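# Fish three ducks from the pond with a hooked pole

## Task

Using the hooked pole, pick each of the three ducks out of the pond by its ring and leave each one upright in a separate dish. The hand may touch the pole only at its red end and must never touch any duck.

## Robot and tools

Robot: two arms mounted on opposite sides of a table. left_arm's base is at about (+0.009, +0.529, 0) m and right_arm's at about (+0.048, -0.536, 0) m in the scene frame. Each arm ends in a five-finger hand: right_arm a right hand, left_arm a mirrored left hand. Scene frame: origin on the table top between the bases, z = 0 at the table surface, +z up, left_arm on the +y side. Arm names do not match image sides.

Hand point: a reference point 0.05 m in front of the palm and 0.15 m out from the wrist flange. Its +z runs along the straight fingers and +y points out of the palm. For the right hand +x points away from the thumb; for the left hand +x points toward the thumb. Straight fingertips reach 0.06 to 0.07 m past the point. A bracket on the little-finger side of the wrist sticks out and can strike things. With the fingers level, the wrist may hang below the point and touch the table first. Holding a grip: turn the thumb in front of the palm, then close the fingers. This holds objects 0.035 to 0.065 m thick, or a handle down to about 0.025 m.

The row, used by execute_actions and move: 28 numbers, one flat list covering both arms, each number in [-1, 1]. Order: left_arm dx, dy, dz, rx, ry, rz; left hand thumb_turn, thumb_bend, index, middle, ring, little, force_limit, speed; then the same 14 for right_arm. The six pose numbers are offsets, not a pose. They are measured in the axes of that arm's current Hand target, starting from where that Hand target stood when the action or move began. 1.0 equals 0.6 m for dx, dy, dz and 180 degrees for the rotation vector rx, ry, rz. Sending six zeros re-requests the present Hand target. The six motor numbers are absolute targets: -1 open (thumb beside the palm or straight, fingers straight), +1 closed. force_limit runs from about 0 N at -1 up to 10 N at +1 (15 N for the two thumb motors). speed runs from near zero at -1 to full at +0.48 and above. Every row sets every hand. To keep a hand unchanged, repeat the eight hand numbers you last sent it. If you have sent none yet, use its hand_measured plus hand_force_limit and hand_speed. Orientation commands are clipped to within 32 degrees of the measured orientation at each step.

Tools:
- execute_actions(actions, cameras): actions is a list of actions. Each action is a list of up to 15 rows, and each row lasts one 1/30 s step. A shorter action repeats its last row until 15 steps are done. Every row of an action counts from that action's start. An empty list returns the state and all camera images.
- move(target, speed, blend, stop_force, zero, blocking, cameras): moves each hand point along a straight line. target is one 28-number row or a list of up to 15 rows. All rows are offsets from the same starting Hand targets. speed is the top speed in m/s, from 0.002 to 3.6, default 0.25; one value overall or one per target. blend is a corner radius in m for lists, 0 meaning stop at each. stop_force (3 to 120 N) ends an arm's path once its wrist sensor feels that much push against the motion. It is unreliable while the hand turns. Leave it out when backing off a contact. zero (with stop_force only) resets the force baseline first. blocking=false returns early, but it cannot be combined with stop_force. Paths ignore obstacles and the other arm, and they lag more when faster. Route around an arm's own base.
- wait(seconds 0 to 10, cameras): holds the last commands.
- stop(cameras): brakes a running move.
- zoom_image(camera, region [x0, y0, x1, y1] in pixels, at most 504 by 504): a closer view of the latest image.
- show_instructions(): shows the reference pages.
- zero_wrist_force(arm: left_arm or right_arm).
- finished_scene(scene): ends the scene, irreversibly.
Cameras: cam_high, cam_low, cam_left_wrist, cam_right_wrist, each 896x504.

Results: end_effector_position (m), quaternion and velocities are given in each arm's own base frame. Hand target is the last commanded pose, and the next offsets start from it. The hand point often stops short of it; to close the gap, send the remaining distance. Hand lines list six values in motor order: hand_measured, hand_stopped_by (moving, target, force, stalled, fault) and hand_load_n (fingertip load in N; a value near 0 suggests the grip was lost). Wrist force and torque are given in the end effector's axes. A move adds a 'move:' line with the outcome (done, off_target, moving, held, fault) and any limits (paced, held). A MOTOR HOT line warns of heating.

Avoid: anything falling or being left off the table. Avoid any contact between the two arms or hands. Keep net force under roughly 150 N and wrist joint torque under 26.3 N m; either fault freezes the arm for 10 s. Avoid fast impacts and targets set far beyond a contact. Avoid long stretched-out holds, because at 85 °C a motor brakes its arm. Avoid heavy loads on the fingers, dropping objects or releasing them while they move, and touching the ducks with the hand. Grip the pole only at its red end.

Each tool is called after "Request:" as a command line: name --argument value for each argument, lists and objects as JSON in quotes; but a table of rows of numbers goes row by row, as --pt "numbers of a row", without its own name.

Reference images:

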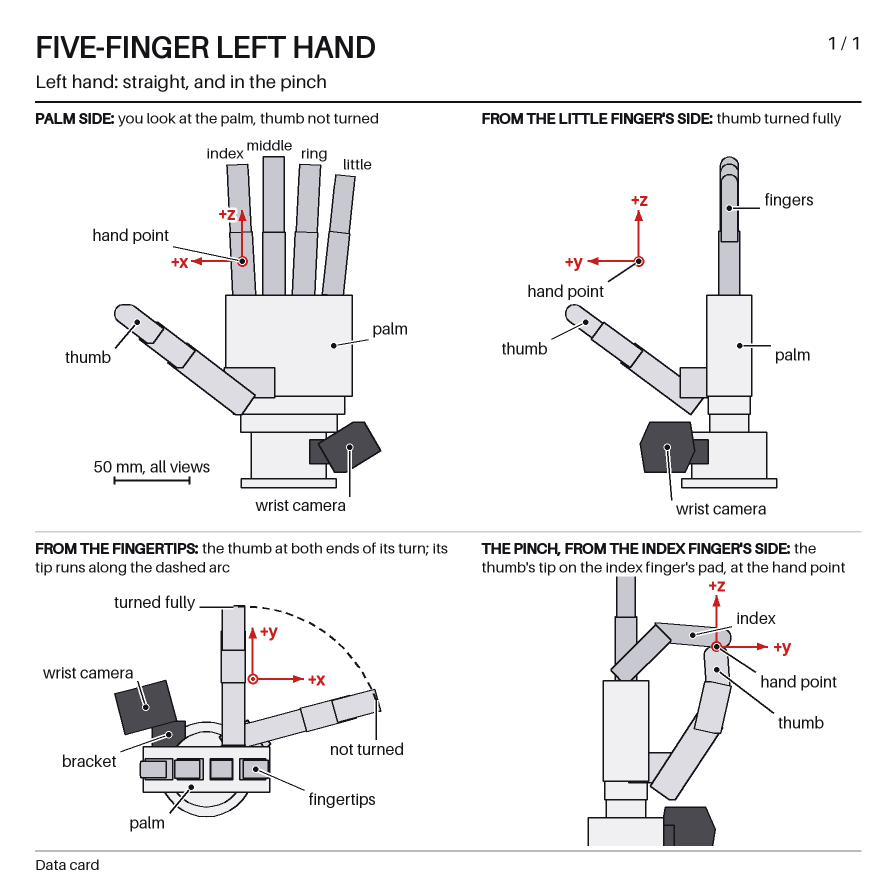

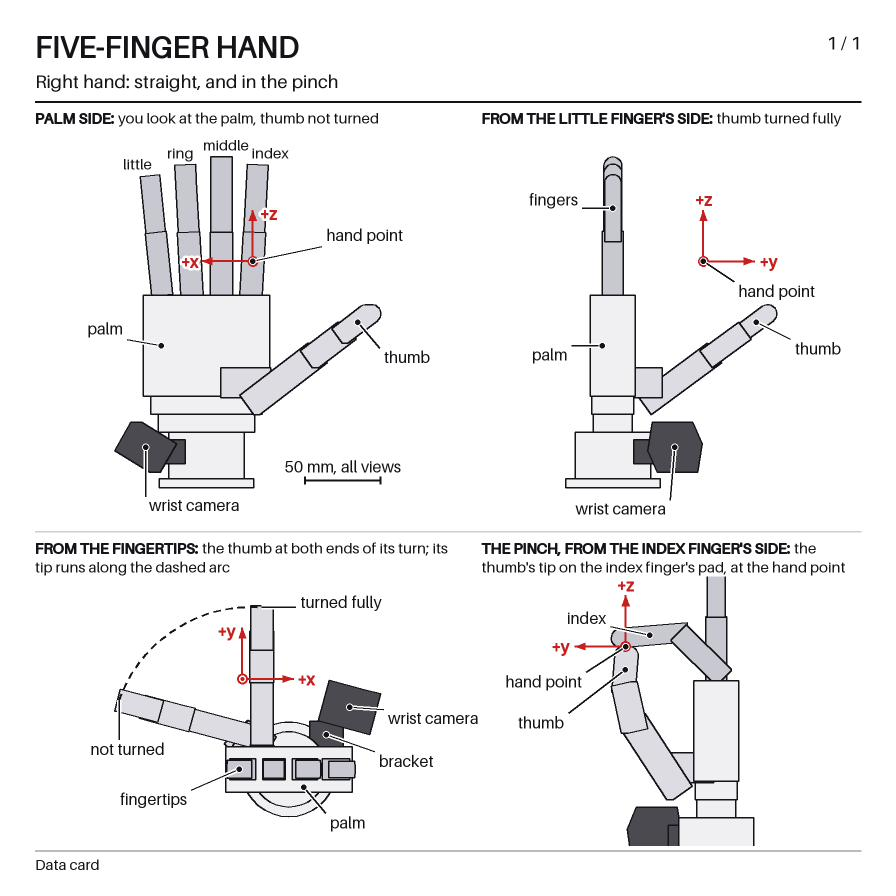

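## Session

Request:
execute_actions --actions '[]' --cameras '["all"]'

Scene clock: 0.00 s.
left_arm: end_effector_position=(+0.2603, +0.1258, +0.4637) hand_measured=(-1.000, -1.000, -1.000, -1.000, -1.000, -1.000) hand_load_n=(+0.0, +0.0, +0.0, +0.0, +0.0, +0.0) hand_stopped_by=(target, target, target, target, target, target) hand_force_limit=0.00 hand_speed=-0.80 end_effector_quat_wxyz=(+0.009, +0.905, +0.425, -0.029) | right_arm: end_effector_position=(+0.2628, -0.1235, +0.4889) hand_measured=(-1.000, -1.000, -1.000, -1.000, -1.000, -1.000) hand_load_n=(+0.0, +0.0, +0.0, +0.0, +0.0, +0.0) hand_stopped_by=(target, target, target, target, target, target) hand_force_limit=0.00 hand_speed=-0.80 end_effector_quat_wxyz=(+0.028, +0.424, +0.905, -0.026)
Joint positions: left_arm=[4.323 -1.443 -1.371 1.188 -1.598 1.873] | right_arm=[-1.202 -1.75 1.317 1.927 1.569 -1.897]
Joint velocities: within noise
Joint torques (N m): no reading
Motor temperatures (°C): left_arm=[38 42 41 49 42 49] | right_arm=[35 35 32 50 38 39]
Wrist force (N): no reading
Wrist torque (N m): no reading
Wrist force, peak (N): no reading
Hand target: left_arm +0.2603, +0.1258, +0.4637; +0.009, +0.905, +0.425, -0.029 | right_arm +0.2628, -0.1235, +0.4889; +0.028, +0.424, +0.905, -0.026

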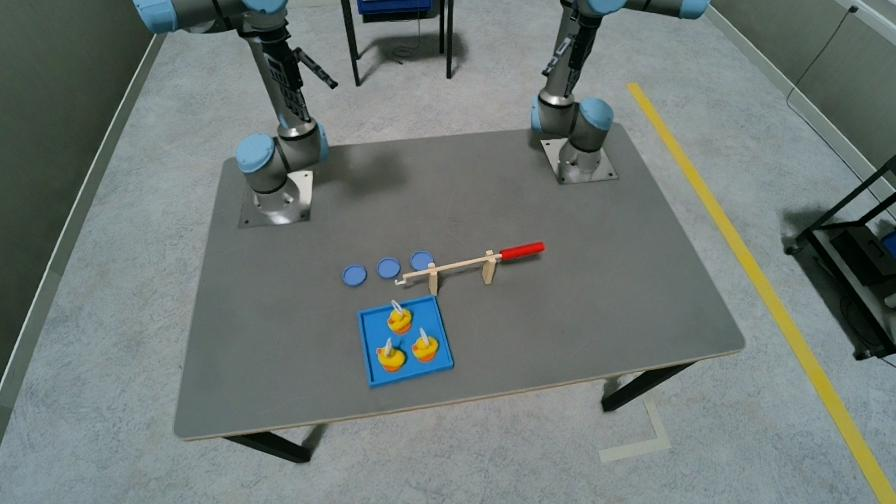

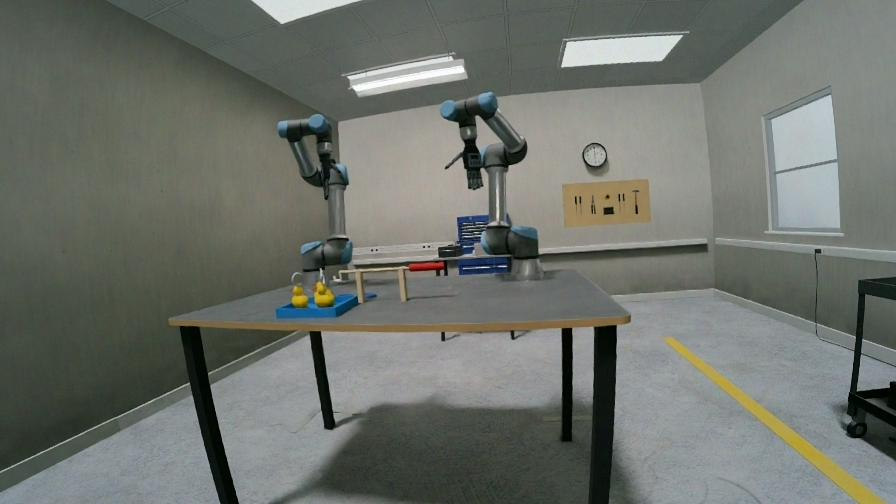

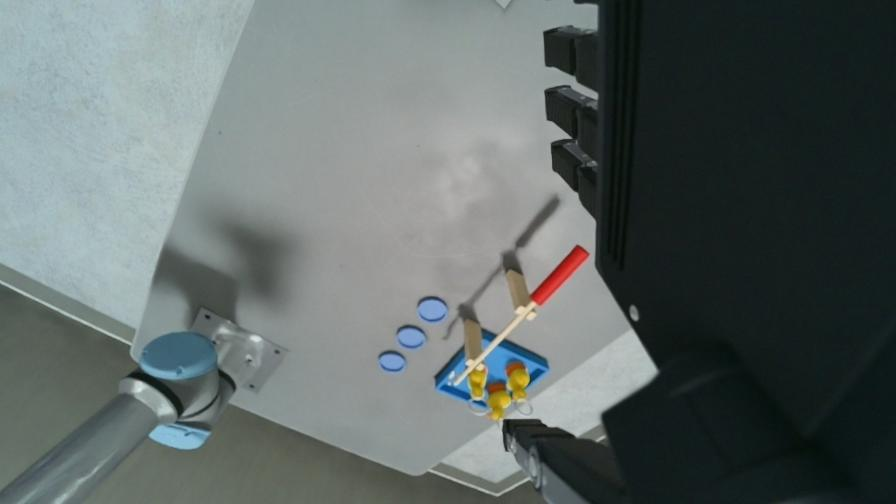

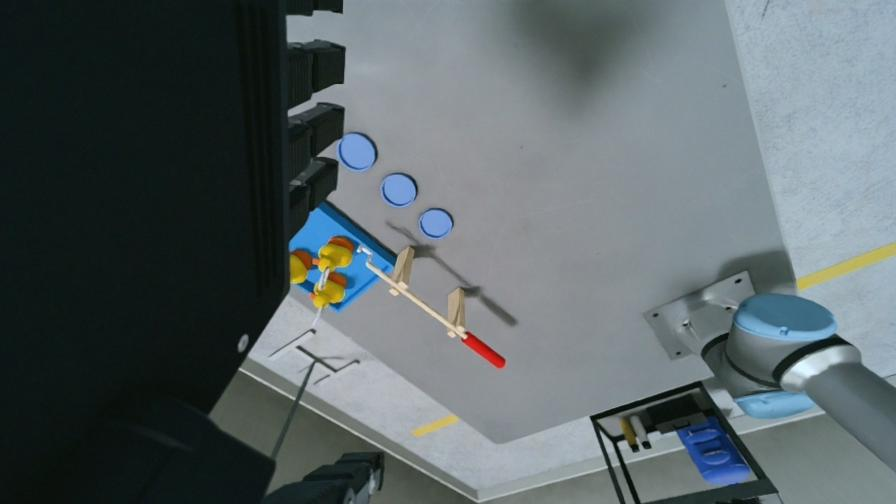

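Request:
zoom_image --camera "cam_high" --region '[330, 220, 560, 400]'

Request:
zoom_image --camera "cam_low" --region '[260, 240, 480, 330]'

Request:
zoom_image --camera "cam_right_wrist" --region '[270, 120, 540, 380]'

Request:
zoom_image --camera "cam_left_wrist" --region '[370, 220, 620, 430]'

Scaled by 2.191.

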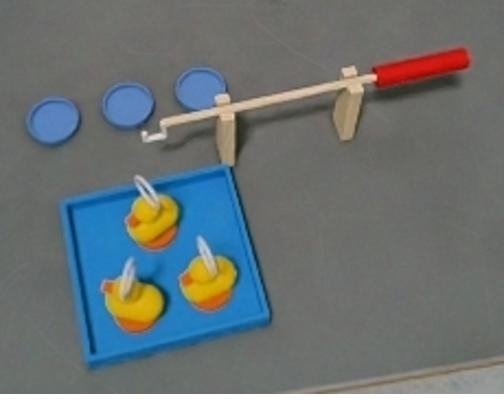

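Scaled by 2.291.

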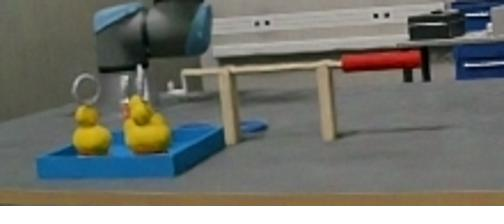

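Scaled by 1.867.

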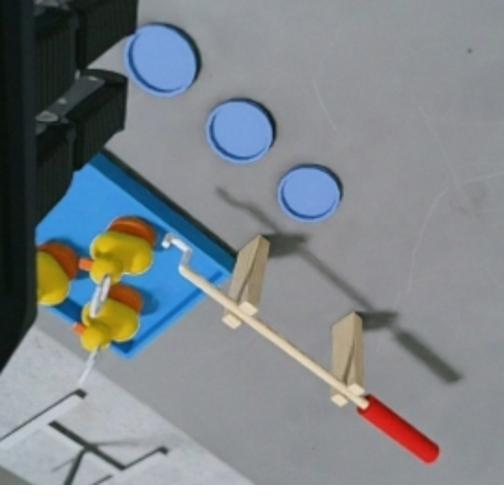

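Scaled by 2.016.

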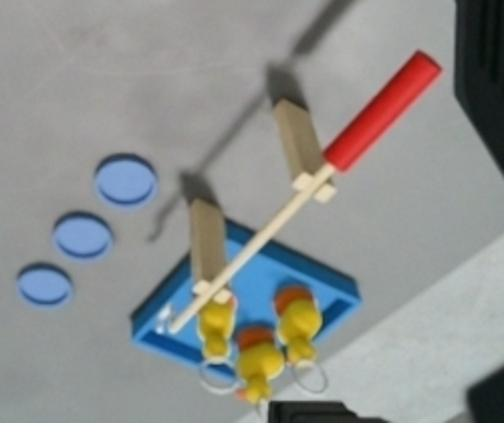

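Request:
zoom_image --camera "cam_high" --region '[385, 260, 445, 300]'

Request:
zoom_image --camera "cam_right_wrist" --region '[340, 230, 430, 300]'

Request:
zoom_image --camera "cam_low" --region '[280, 260, 370, 320]'

Request:
zoom_image --camera "cam_left_wrist" --region '[440, 340, 540, 420]'

Scaled by 8.400.

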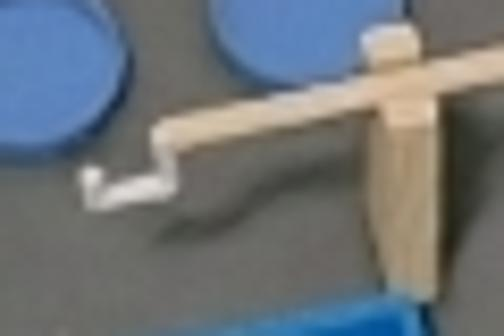

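Scaled by 5.600.

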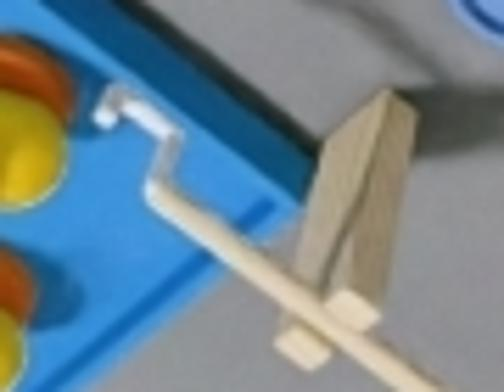

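Scaled by 5.600.

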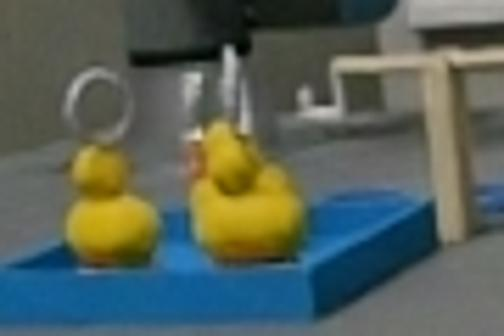

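Scaled by 5.040.

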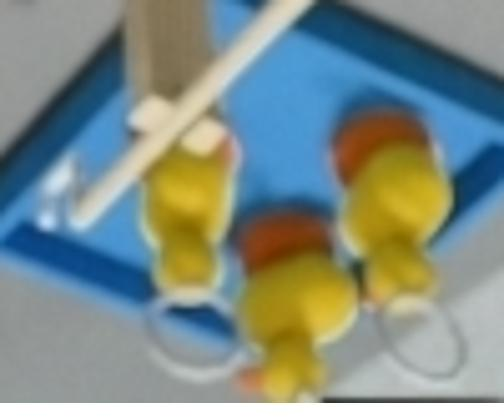

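Request:
zoom_image --camera "cam_high" --region '[520, 110, 640, 200]'

Request:
zoom_image --camera "cam_high" --region '[220, 150, 340, 240]'

Request:
zoom_image --camera "cam_high" --region '[470, 220, 560, 300]'

Request:
zoom_image --camera "cam_high" --region '[350, 285, 460, 395]'

Scaled by 4.200.

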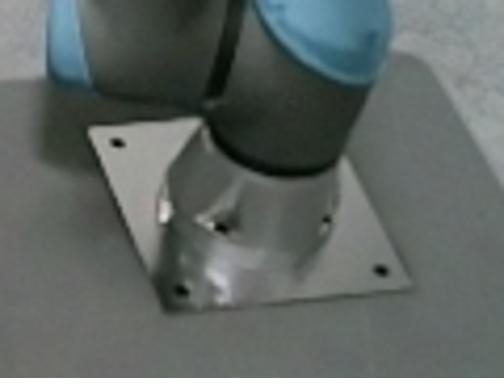

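Scaled by 4.200.

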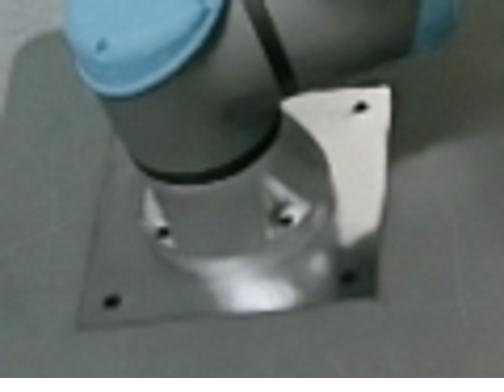

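Scaled by 5.600.

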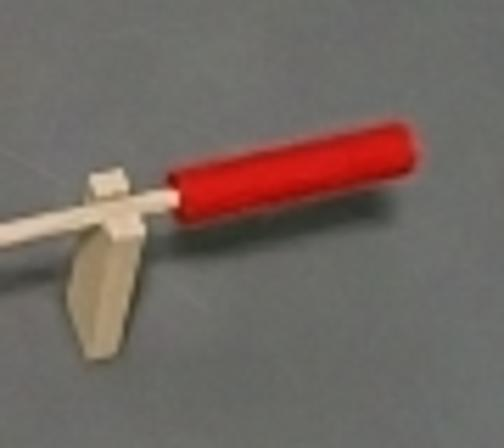

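Scaled by 4.582.

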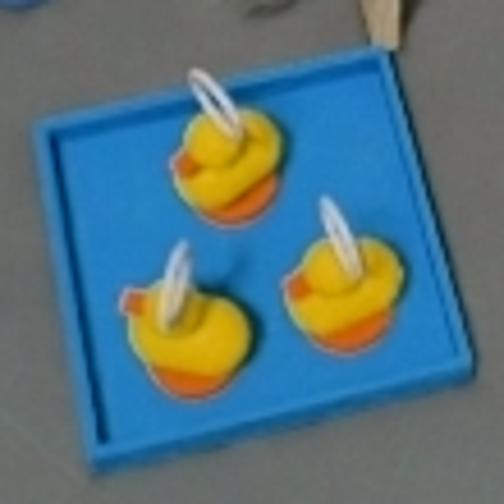

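Request:
move --target '[0.3673, 0.0177, 0.3348, 0.3479, 0.153, 0.2023, 1, -1, -1, -1, -1, -1, 0, 0, -0.0252, -0.4395, 0.1608, 0, 0, 0, -1, -1, -1, -1, -1, -1, 0, -0.8]' --speed 0.25 --cameras '["all"]'

Scene clock: 28.70 s.
left_arm: end_effector_position=(+0.3996, +0.2802, +0.2498) hand_measured=(+1.000, -1.000, -1.000, -1.000, -1.000, -1.000) hand_load_n=(+0.0, +0.0, +0.0, +0.0, +0.0, +0.0) hand_stopped_by=(target, target, target, target, target, target) hand_force_limit=0.00 hand_speed=0.00 end_effector_quat_wxyz=(-0.537, +0.841, +0.053, -0.034) | right_arm: end_effector_position=(+0.0726, -0.3104, +0.3998) hand_measured=(-1.000, -1.000, -1.000, -1.000, -1.000, -1.000) hand_load_n=(+0.0, +0.0, +0.0, +0.0, +0.0, +0.0) hand_stopped_by=(target, target, target, target, target, target) hand_force_limit=0.00 hand_speed=-0.80 end_effector_quat_wxyz=(+0.028, +0.424, +0.905, -0.026)
Joint positions: left_arm=[3.671 -1.754 -1.661 2.546 -2.557 2.363] | right_arm=[-2.021 -1.593 1.424 1.689 1.514 -2.714]
Joint torques (N m): left_arm=[9.53 15.15 19.23 1.13 -2.33 2.91] | right_arm=[6.96 -19.75 -7.43 4 -1.16 2.64]
Wrist force (N): left_arm=[0.4 -0.3 -0.5] | right_arm=[-0.3 -0.3 -0.2]
Wrist torque (N m): left_arm=[0.15 -0.13 0.17] | right_arm=[-0.06 0.08 -0.14]
Wrist force, peak (N): left_arm=[-0.8 -0.6 -0.6] | right_arm=[-0.3 -1.2 0.0]
Hand target: left_arm +0.3996, +0.2803, +0.2497; -0.537, +0.841, +0.053, -0.034 | right_arm +0.0726, -0.3104, +0.3997; +0.028, +0.424, +0.905, -0.026
Off the commanded pose: left_arm 0.000 m, 0 deg | right_arm 0.000 m, 0 deg.
move: done
camera_calibration:
cam_left_wrist: T_world_to_cam=[[0.168937, 0.430597, 0.886592, -0.412968], [0.869946, -0.487975, 0.0712325, -0.236966], [0.463307, 0.759254, -0.457034, -0.166483], [0, 0, 0, 1]] pos_world=[0.353046, 0.188592, 0.306926]
cam_right_wrist: T_world_to_cam=[[0.591974, 0.805869, -0.011933, 0.21223], [0.66411, -0.479346, 0.573747, -0.424716], [0.456645, -0.347568, -0.818946, 0.300837], [0, 0, 0, 1]] pos_world=[0.0190482, -0.270053, 0.492582]

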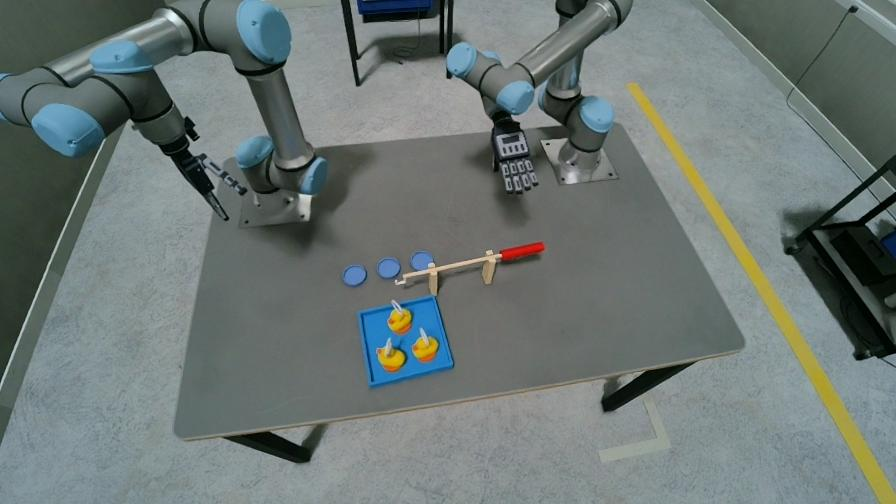

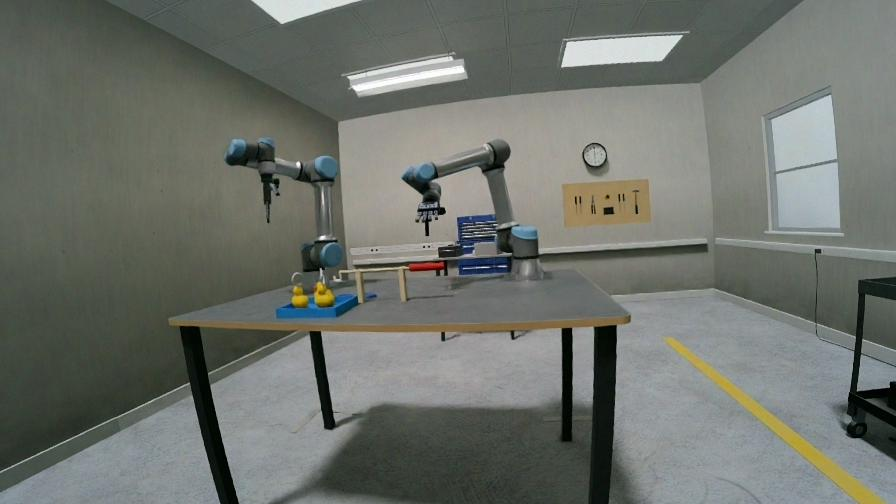

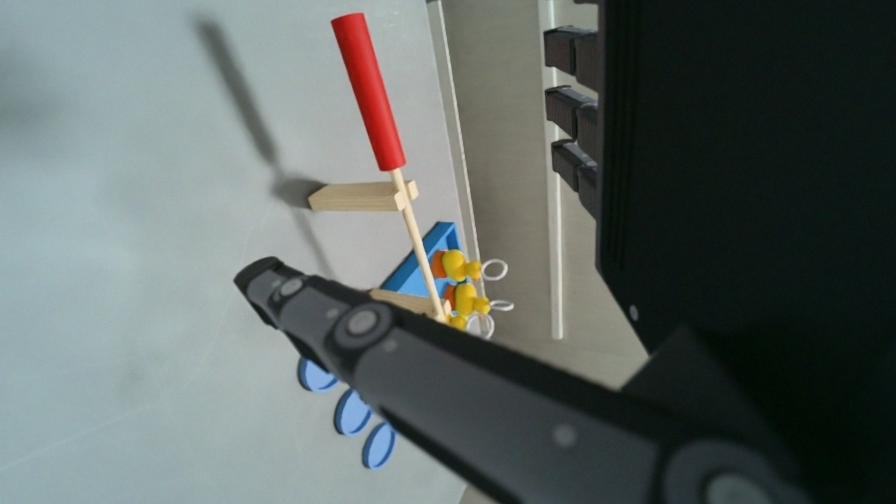

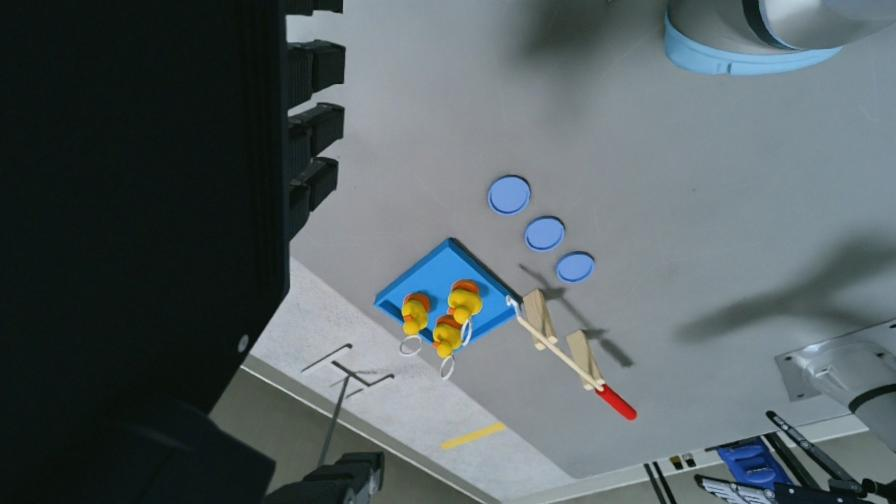

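Request:
move --target '[0.015, 0.115, 0.1483, 0, 0, 0, 1, -1, -1, -1, -1, -1, 0, 0, 0, 0, 0, 0, 0, 0, -1, -1, -1, -1, -1, -1, 0, -0.8]' --speed 0.2 --cameras '["cam_left_wrist", "cam_right_wrist", "cam_high"]'

Scene clock: 31.97 s.
left_arm: end_effector_position=(+0.4018, +0.3326, +0.1497) hand_measured=(+1.000, -1.000, -1.000, -1.000, -1.000, -1.000) hand_load_n=(+0.0, +0.0, +0.0, +0.0, +0.0, +0.0) hand_stopped_by=(target, target, target, target, target, target) hand_force_limit=0.00 hand_speed=0.00 end_effector_quat_wxyz=(-0.537, +0.841, +0.053, -0.034) | right_arm: end_effector_position=(+0.0726, -0.3104, +0.3997) hand_measured=(-1.000, -1.000, -1.000, -1.000, -1.000, -1.000) hand_load_n=(+0.0, +0.0, +0.0, +0.0, +0.0, +0.0) hand_stopped_by=(target, target, target, target, target, target) hand_force_limit=0.00 hand_speed=-0.80 end_effector_quat_wxyz=(+0.028, +0.424, +0.905, -0.026)
Joint positions: left_arm=[3.781 -1.856 -1.786 2.883 -2.482 2.5] | right_arm=[-2.021 -1.593 1.424 1.689 1.514 -2.714]
Joint torques (N m): left_arm=[-3.64 20.74 17.56 1.4 -1.51 -1.69] | right_arm=[7.91 -15.4 -7.74 3.96 1.79 2.7]
Wrist force (N): left_arm=[0.2 -0.5 -0.2] | right_arm=[-0.1 -0.2 -0.1]
Wrist torque (N m): left_arm=[0.07 -0.06 0.17] | right_arm=[-0.04 0.05 -0.12]
Wrist force, peak (N): left_arm=[0.0 -1.7 -1.8] | right_arm=[-0.3 -0.4 -0.1]
Hand target: left_arm +0.4019, +0.3326, +0.1497; -0.537, +0.841, +0.053, -0.034 | right_arm +0.0726, -0.3104, +0.3997; +0.028, +0.424, +0.905, -0.026
Off the commanded pose: left_arm 0.000 m, 0 deg | right_arm 0.000 m, 0 deg.
move: done
camera_calibration:
cam_left_wrist: T_world_to_cam=[[0.169228, 0.430653, 0.88651, -0.347228], [0.869996, -0.487928, 0.0709527, -0.206287], [0.463109, 0.759253, -0.457237, -0.252894], [0, 0, 0, 1]] pos_world=[0.355347, 0.240892, 0.206826]
cam_right_wrist: T_world_to_cam=[[0.591938, 0.805896, -0.0118667, 0.212146], [0.664131, -0.479363, 0.573708, -0.424769], [0.45666, -0.347481, -0.818974, 0.300829], [0, 0, 0, 1]] pos_world=[0.0191482, -0.270054, 0.492582]
Images, in order (width x height): cam_high 896x504, cam_left_wrist 896x504, cam_right_wrist 896x504.

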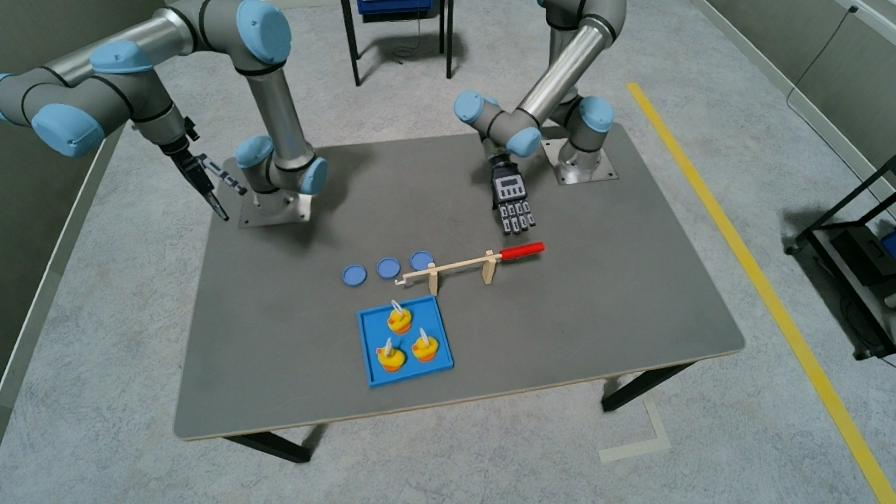

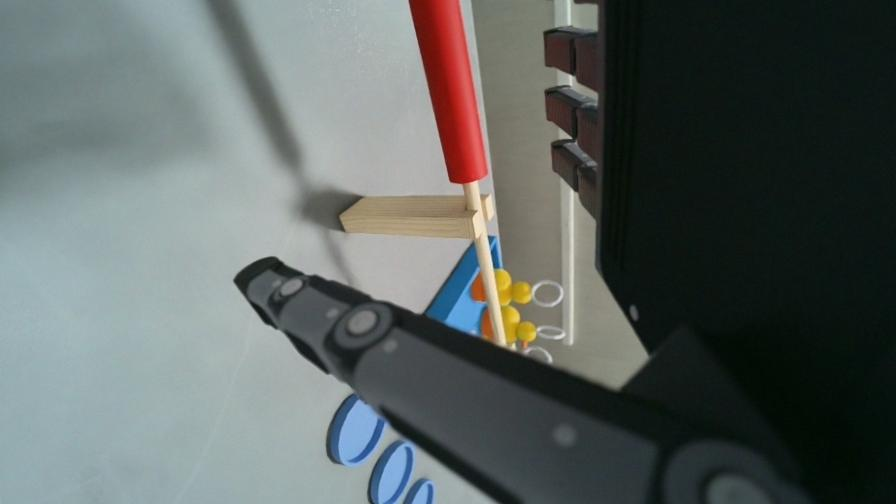

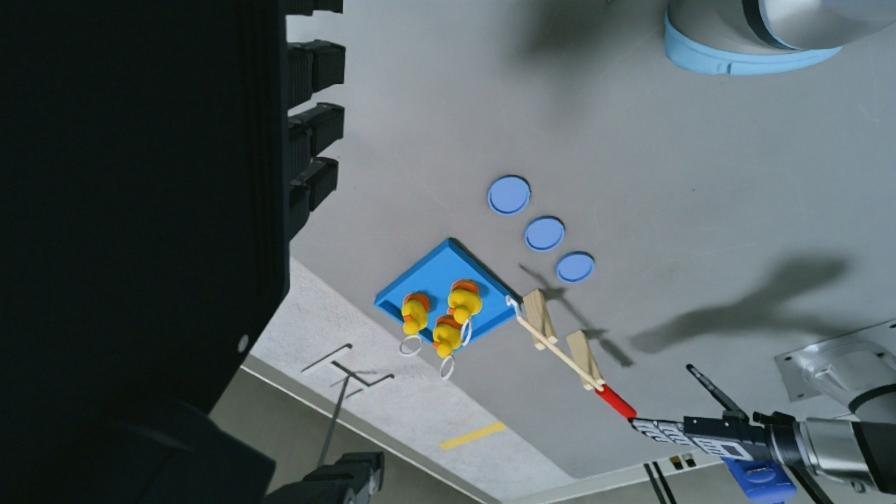

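Request:
move --target '[0.0083, 0.0167, 0.1667, 0, 0, 0, 1, -1, -1, -1, -1, -1, 0, 0, 0, 0, 0, 0, 0, 0, -1, -1, -1, -1, -1, -1, 0, -0.8]' --speed 0.12 --cameras '["cam_left_wrist", "cam_right_wrist", "cam_high"]'

Scene clock: 34.63 s.
left_arm: end_effector_position=(+0.3959, +0.4190, +0.0984) hand_measured=(+1.000, -1.000, -1.000, -1.000, -1.000, -1.000) hand_load_n=(+0.0, +0.0, +0.0, +0.0, +0.0, +0.0) hand_stopped_by=(target, target, target, target, target, target) hand_force_limit=0.00 hand_speed=0.00 end_effector_quat_wxyz=(-0.537, +0.841, +0.053, -0.034) | right_arm: end_effector_position=(+0.0726, -0.3104, +0.3997) hand_measured=(-1.000, -1.000, -1.000, -1.000, -1.000, -1.000) hand_load_n=(+0.0, +0.0, +0.0, +0.0, +0.0, +0.0) hand_stopped_by=(target, target, target, target, target, target) hand_force_limit=0.00 hand_speed=-0.80 end_effector_quat_wxyz=(+0.028, +0.424, +0.905, -0.026)
Joint positions: left_arm=[3.948 -1.954 -1.777 3.095 -2.353 2.663] | right_arm=[-2.021 -1.593 1.424 1.689 1.514 -2.714]
Joint torques (N m): left_arm=[-1.27 33.31 9.45 -1.28 -1.11 -1.97] | right_arm=[8.15 -11.98 -8.22 4.02 1.82 2.68]
Wrist force (N): left_arm=[0.3 -0.5 -0.3] | right_arm=[0.0 -0.4 -0.2]
Wrist torque (N m): left_arm=[0.11 -0.12 0.16] | right_arm=[-0.07 0.03 -0.12]
Wrist force, peak (N): left_arm=[0.2 -0.8 -1.3] | right_arm=[-0.5 -0.2 0.0]
Hand target: left_arm +0.3959, +0.4190, +0.0984; -0.537, +0.841, +0.053, -0.034 | right_arm +0.0726, -0.3104, +0.3997; +0.028, +0.424, +0.905, -0.026
Off the commanded pose: left_arm 0.000 m, 0 deg | right_arm 0.000 m, 0 deg.
move: done
camera_calibration:
cam_left_wrist: T_world_to_cam=[[0.169188, 0.430585, 0.886551, -0.337931], [0.869992, -0.487933, 0.0709546, -0.155355], [0.463129, 0.759288, -0.457158, -0.339248], [0, 0, 0, 1]] pos_world=[0.349447, 0.327292, 0.155526]
cam_right_wrist: T_world_to_cam=[[0.591938, 0.805896, -0.0118667, 0.212146], [0.664131, -0.479363, 0.573708, -0.424769], [0.45666, -0.347481, -0.818974, 0.300829], [0, 0, 0, 1]] pos_world=[0.0191482, -0.270054, 0.492582]
Images, in order (width x height): cam_high 896x504, cam_left_wrist 896x504, cam_right_wrist 896x504.

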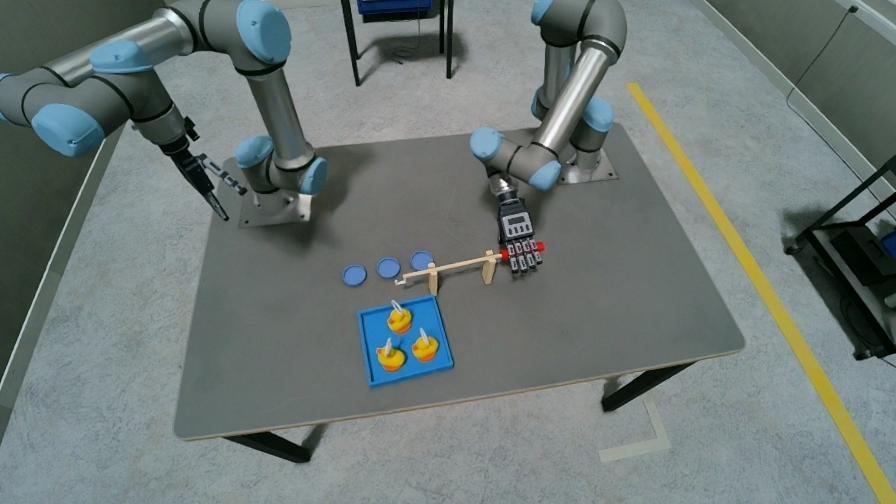

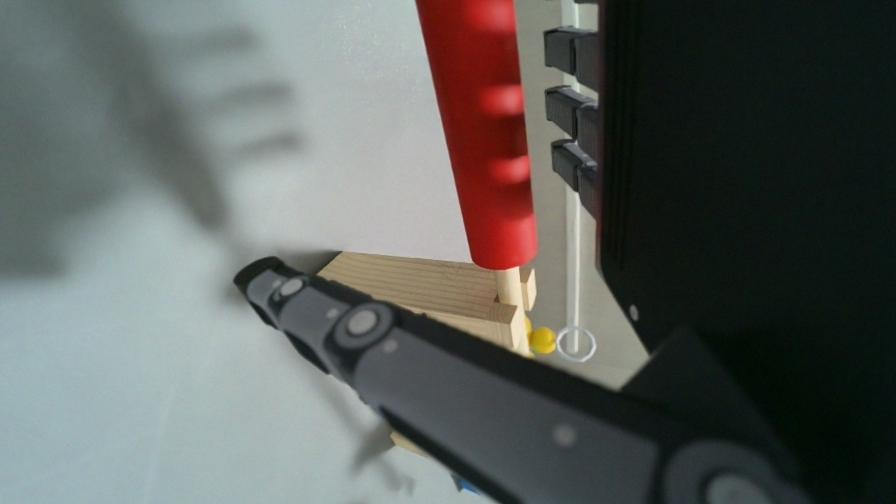

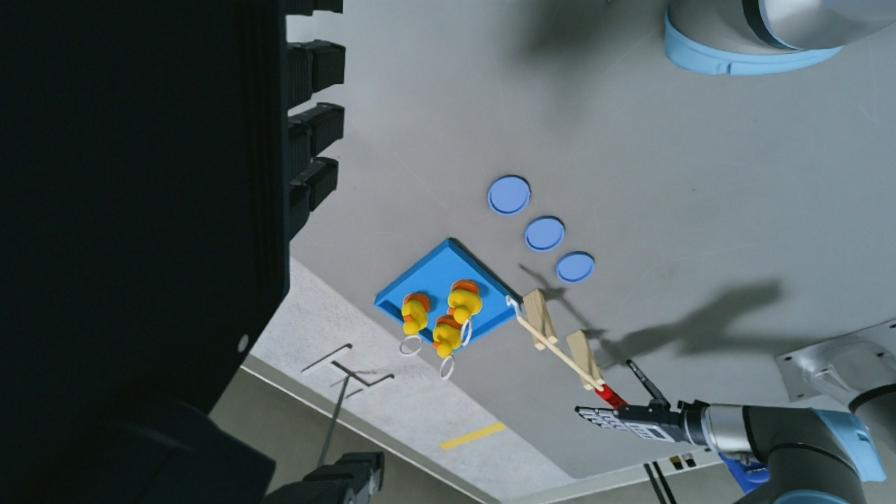

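Request:
move --target '[0, 0.0083, 0.07, 0, 0, 0, 1, -1, -1, -1, -1, -1, 0, 0, 0, 0, 0, 0, 0, 0, -1, -1, -1, -1, -1, -1, 0, -0.8]' --speed 0.06 --cameras '["cam_left_wrist", "cam_right_wrist", "cam_high", "cam_low"]'

Scene clock: 36.07 s.
left_arm: end_effector_position=(+0.3914, +0.4548, +0.0762) hand_measured=(+1.000, -1.000, -1.000, -1.000, -1.000, -1.000) hand_load_n=(+0.0, +0.0, +0.0, +0.0, +0.0, +0.0) hand_stopped_by=(target, target, target, target, target, target) hand_force_limit=0.00 hand_speed=0.00 end_effector_quat_wxyz=(-0.537, +0.841, +0.053, -0.034) end_effector_velocity=(+0.000, -0.001, +0.001) end_effector_angular_velocity=(+0.000, -0.001, +0.002) | right_arm: end_effector_position=(+0.0726, -0.3104, +0.3997) hand_measured=(-1.000, -1.000, -1.000, -1.000, -1.000, -1.000) hand_load_n=(+0.5, +0.0, +0.0, +0.0, +0.0, +0.0) hand_stopped_by=(target, target, target, target, target, target) hand_force_limit=0.00 hand_speed=-0.80 end_effector_quat_wxyz=(+0.028, +0.424, +0.905, -0.026)
Joint positions: left_arm=[4.011 -2.006 -1.76 3.165 -2.302 2.713] | right_arm=[-2.021 -1.593 1.424 1.689 1.514 -2.714]
Joint velocities: left_arm=[-0.003 0.003 0 -0.004 -0.003 -0.005] | right_arm=[within noise]
Joint torques (N m): left_arm=[-10.23 40.94 9.2 -2.54 -1.77 -2.44] | right_arm=[8.36 -10.92 -8.04 3.82 1.73 2.69]
Wrist force (N): left_arm=[0.6 -0.7 -0.4] | right_arm=[-0.2 0.0 -0.3]
Wrist torque (N m): left_arm=[0.09 -0.13 0.06] | right_arm=[-0.01 0.08 -0.13]
Wrist force, peak (N): left_arm=[0.4 -0.7 -0.9] | right_arm=[-0.3 -0.3 -0.2]
Hand target: left_arm +0.3914, +0.4547, +0.0762; -0.537, +0.841, +0.053, -0.034 | right_arm +0.0726, -0.3104, +0.3997; +0.028, +0.424, +0.905, -0.026
Off the commanded pose: left_arm 0.000 m, 0 deg | right_arm 0.000 m, 0 deg.
move: done
camera_calibration:
cam_left_wrist: T_world_to_cam=[[0.169295, 0.430509, 0.886567, -0.33294], [0.869929, -0.488057, 0.0708783, -0.132183], [0.463209, 0.759251, -0.457138, -0.374542], [0, 0, 0, 1]] pos_world=[0.344846, 0.363192, 0.133326]
cam_right_wrist: T_world_to_cam=[[0.591911, 0.805917, -0.0118181, 0.212128], [0.664101, -0.47934, 0.573762, -0.424789], [0.45674, -0.347464, -0.818937, 0.300813], [0, 0, 0, 1]] pos_world=[0.0191482, -0.270054, 0.492582]

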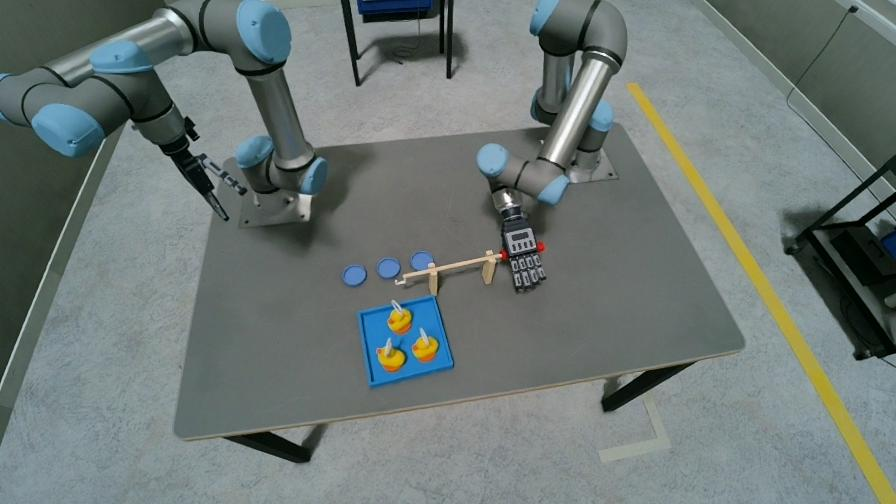

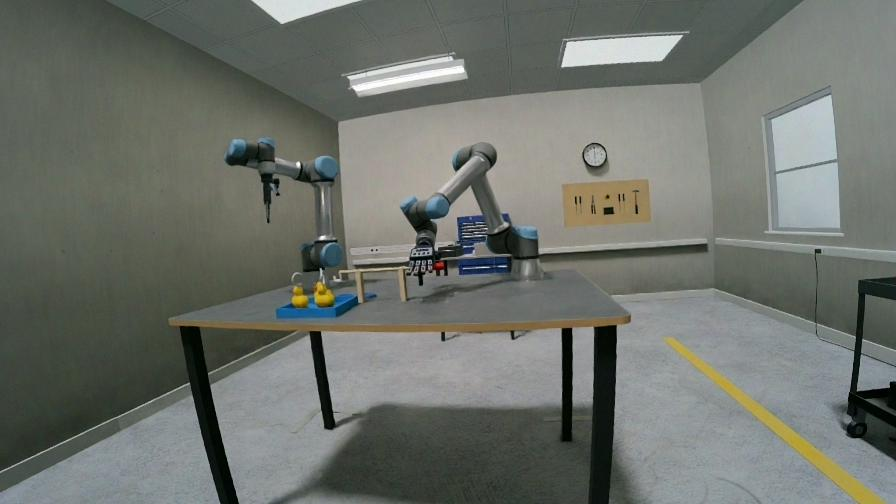

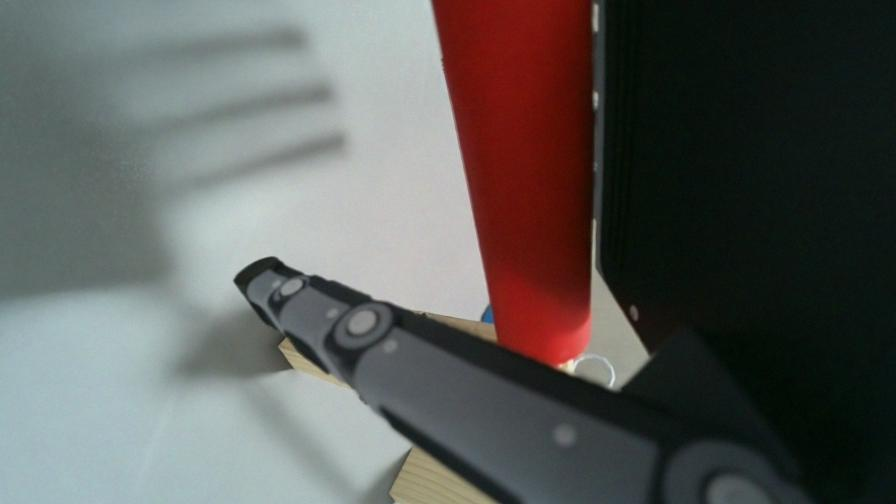

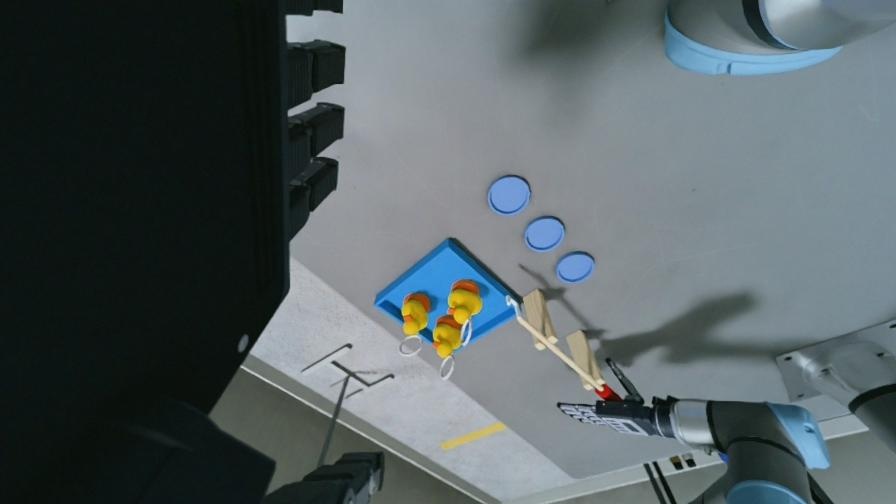

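Request:
move --target '[0, 0, 0, 0, 0, 0, 1, -0.3, 0.4, 0.4, 0.4, 0.4, -0.7, -0.5, 0, 0, 0, 0, 0, 0, -1, -1, -1, -1, -1, -1, 0, -0.8]' --speed 0.06 --cameras '["cam_left_wrist", "cam_right_wrist"]'

Scene clock: 37.77 s.
left_arm: end_effector_position=(+0.3914, +0.4547, +0.0762) hand_measured=(+1.000, -0.318, +0.398, +0.324, +0.400, +0.400) hand_load_n=(+0.0, +7.5, +2.5, +18.0, +0.0, +0.0) hand_stopped_by=(target, force, force, force, target, target) hand_force_limit=-0.70 hand_speed=-0.50 end_effector_quat_wxyz=(-0.537, +0.841, +0.053, -0.034) | right_arm: end_effector_position=(+0.0726, -0.3104, +0.3997) hand_measured=(-1.000, -1.000, -1.000, -1.000, -1.000, -1.000) hand_load_n=(+0.0, +0.0, +0.0, +0.0, +0.0, +0.0) hand_stopped_by=(target, target, target, target, target, target) hand_force_limit=0.00 hand_speed=-0.80 end_effector_quat_wxyz=(+0.028, +0.424, +0.905, -0.026)
Joint positions: left_arm=[4.011 -2.006 -1.76 3.165 -2.302 2.713] | right_arm=[-2.021 -1.593 1.424 1.689 1.514 -2.714]
Joint torques (N m): left_arm=[-8.88 41.42 13.32 0.4 -0.62 -2.31] | right_arm=[8.01 -11.07 -7.92 3.76 1.69 2.64]
Wrist force (N): left_arm=[0.5 -0.6 -0.4] | right_arm=[-0.1 -0.2 0.0]
Wrist torque (N m): left_arm=[0.12 -0.12 0.11] | right_arm=[-0.06 0.05 -0.13]
Wrist force, peak (N): left_arm=[0.6 -0.7 -0.3] | right_arm=[-0.4 -0.3 -0.1]
Hand target: left_arm +0.3914, +0.4547, +0.0762; -0.537, +0.841, +0.053, -0.034 | right_arm +0.0726, -0.3104, +0.3997; +0.028, +0.424, +0.905, -0.026
Off the commanded pose: left_arm 0.000 m, 0 deg | right_arm 0.000 m, 0 deg.
move: done
camera_calibration:
cam_left_wrist: T_world_to_cam=[[0.169218, 0.430551, 0.886561, -0.332842], [0.869944, -0.488019, 0.0709563, -0.132311], [0.463209, 0.759252, -0.457137, -0.37439], [0, 0, 0, 1]] pos_world=[0.344846, 0.362992, 0.133326]
cam_right_wrist: T_world_to_cam=[[0.591911, 0.805917, -0.0118181, 0.212128], [0.664101, -0.47934, 0.573762, -0.424789], [0.45674, -0.347464, -0.818937, 0.300813], [0, 0, 0, 1]] pos_world=[0.0191482, -0.270054, 0.492582]
Images, in order (width x height): cam_left_wrist 896x504, cam_right_wrist 896x504.

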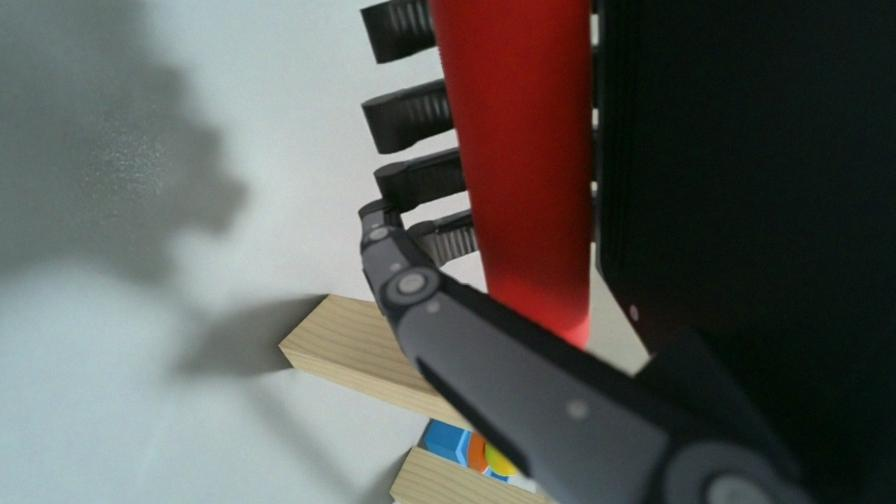

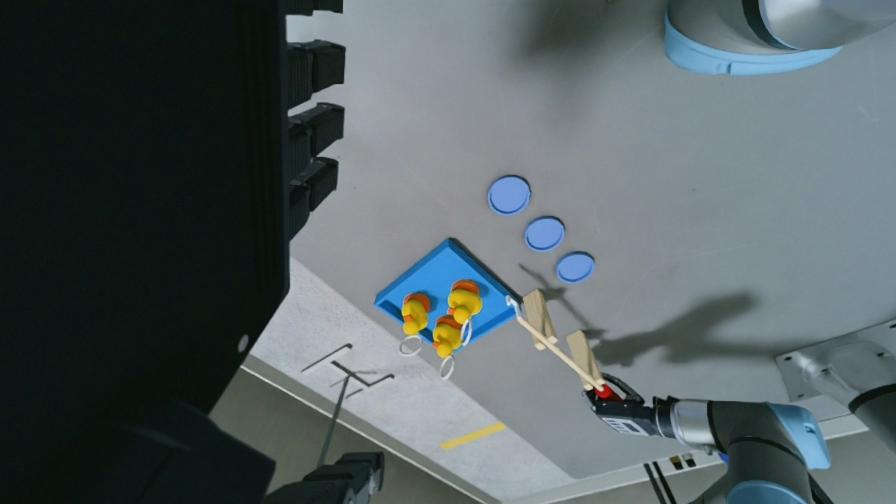

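Request:
move --target '[0, 0, 0, 0, 0, 0, 1, -1, 0.4, 0.3, 0.4, 0.4, -0.7, -0.3, 0, 0, 0, 0, 0, 0, -1, -1, -1, -1, -1, -1, 0, -0.8]' --speed 0.06 --cameras '["cam_left_wrist"]'

Scene clock: 40.60 s.
left_arm: end_effector_position=(+0.3914, +0.4547, +0.0762) hand_measured=(+1.000, -1.000, +0.398, +0.300, +0.400, +0.400) hand_load_n=(+0.0, +0.0, +0.0, +0.5, +0.0, +0.0) hand_stopped_by=(target, target, force, target, target, target) hand_force_limit=-0.70 hand_speed=-0.30 end_effector_quat_wxyz=(-0.537, +0.841, +0.053, -0.034) | right_arm: end_effector_position=(+0.0726, -0.3104, +0.3997) hand_measured=(-1.000, -1.000, -1.000, -1.000, -1.000, -1.000) hand_load_n=(+0.0, +0.0, +0.0, +0.0, +0.0, +0.0) hand_stopped_by=(target, target, target, target, target, target) hand_force_limit=0.00 hand_speed=-0.80 end_effector_quat_wxyz=(+0.028, +0.424, +0.905, -0.026)
Joint positions: left_arm=[4.011 -2.006 -1.76 3.165 -2.302 2.713] | right_arm=[-2.021 -1.593 1.424 1.689 1.514 -2.714]
Joint torques (N m): left_arm=[-7.26 39.72 17.69 1.95 0.76 -2.01] | right_arm=[7.58 -11.14 -7.96 3.75 1.8 2.57]
Wrist force (N): left_arm=[0.4 -0.6 -0.4] | right_arm=[-0.2 -0.3 0.0]
Wrist torque (N m): left_arm=[0.12 -0.10 0.11] | right_arm=[-0.07 0.06 -0.13]
Wrist force, peak (N): left_arm=[0.6 -0.7 -0.3] | right_arm=[-0.4 -0.2 -0.4]
Hand target: left_arm +0.3914, +0.4547, +0.0762; -0.537, +0.841, +0.053, -0.034 | right_arm +0.0726, -0.3104, +0.3997; +0.028, +0.424, +0.905, -0.026
Off the commanded pose: left_arm 0.000 m, 0 deg | right_arm 0.000 m, 0 deg.
move: done
camera_calibration:
cam_left_wrist: T_world_to_cam=[[0.16914, 0.430594, 0.886556, -0.332873], [0.869959, -0.48798, 0.0710343, -0.132291], [0.463208, 0.759253, -0.457136, -0.374466], [0, 0, 0, 1]] pos_world=[0.344846, 0.363092, 0.133326]
Images, in order (width x height): cam_left_wrist 896x504.

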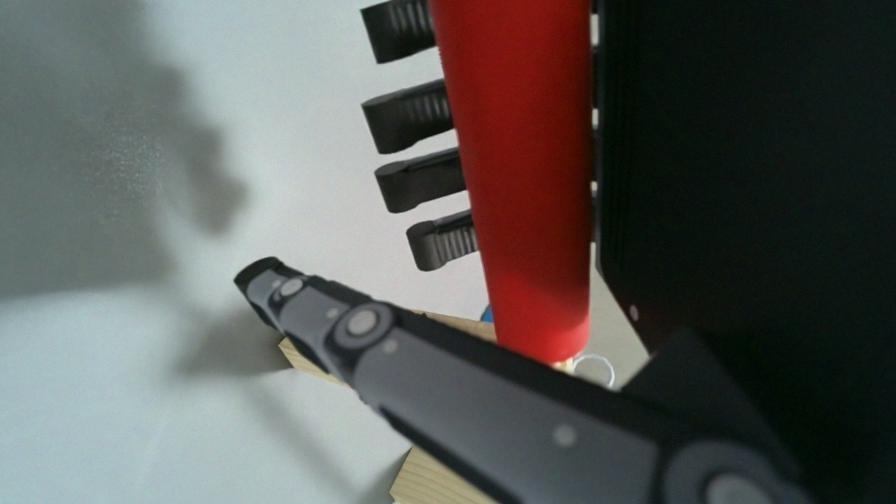

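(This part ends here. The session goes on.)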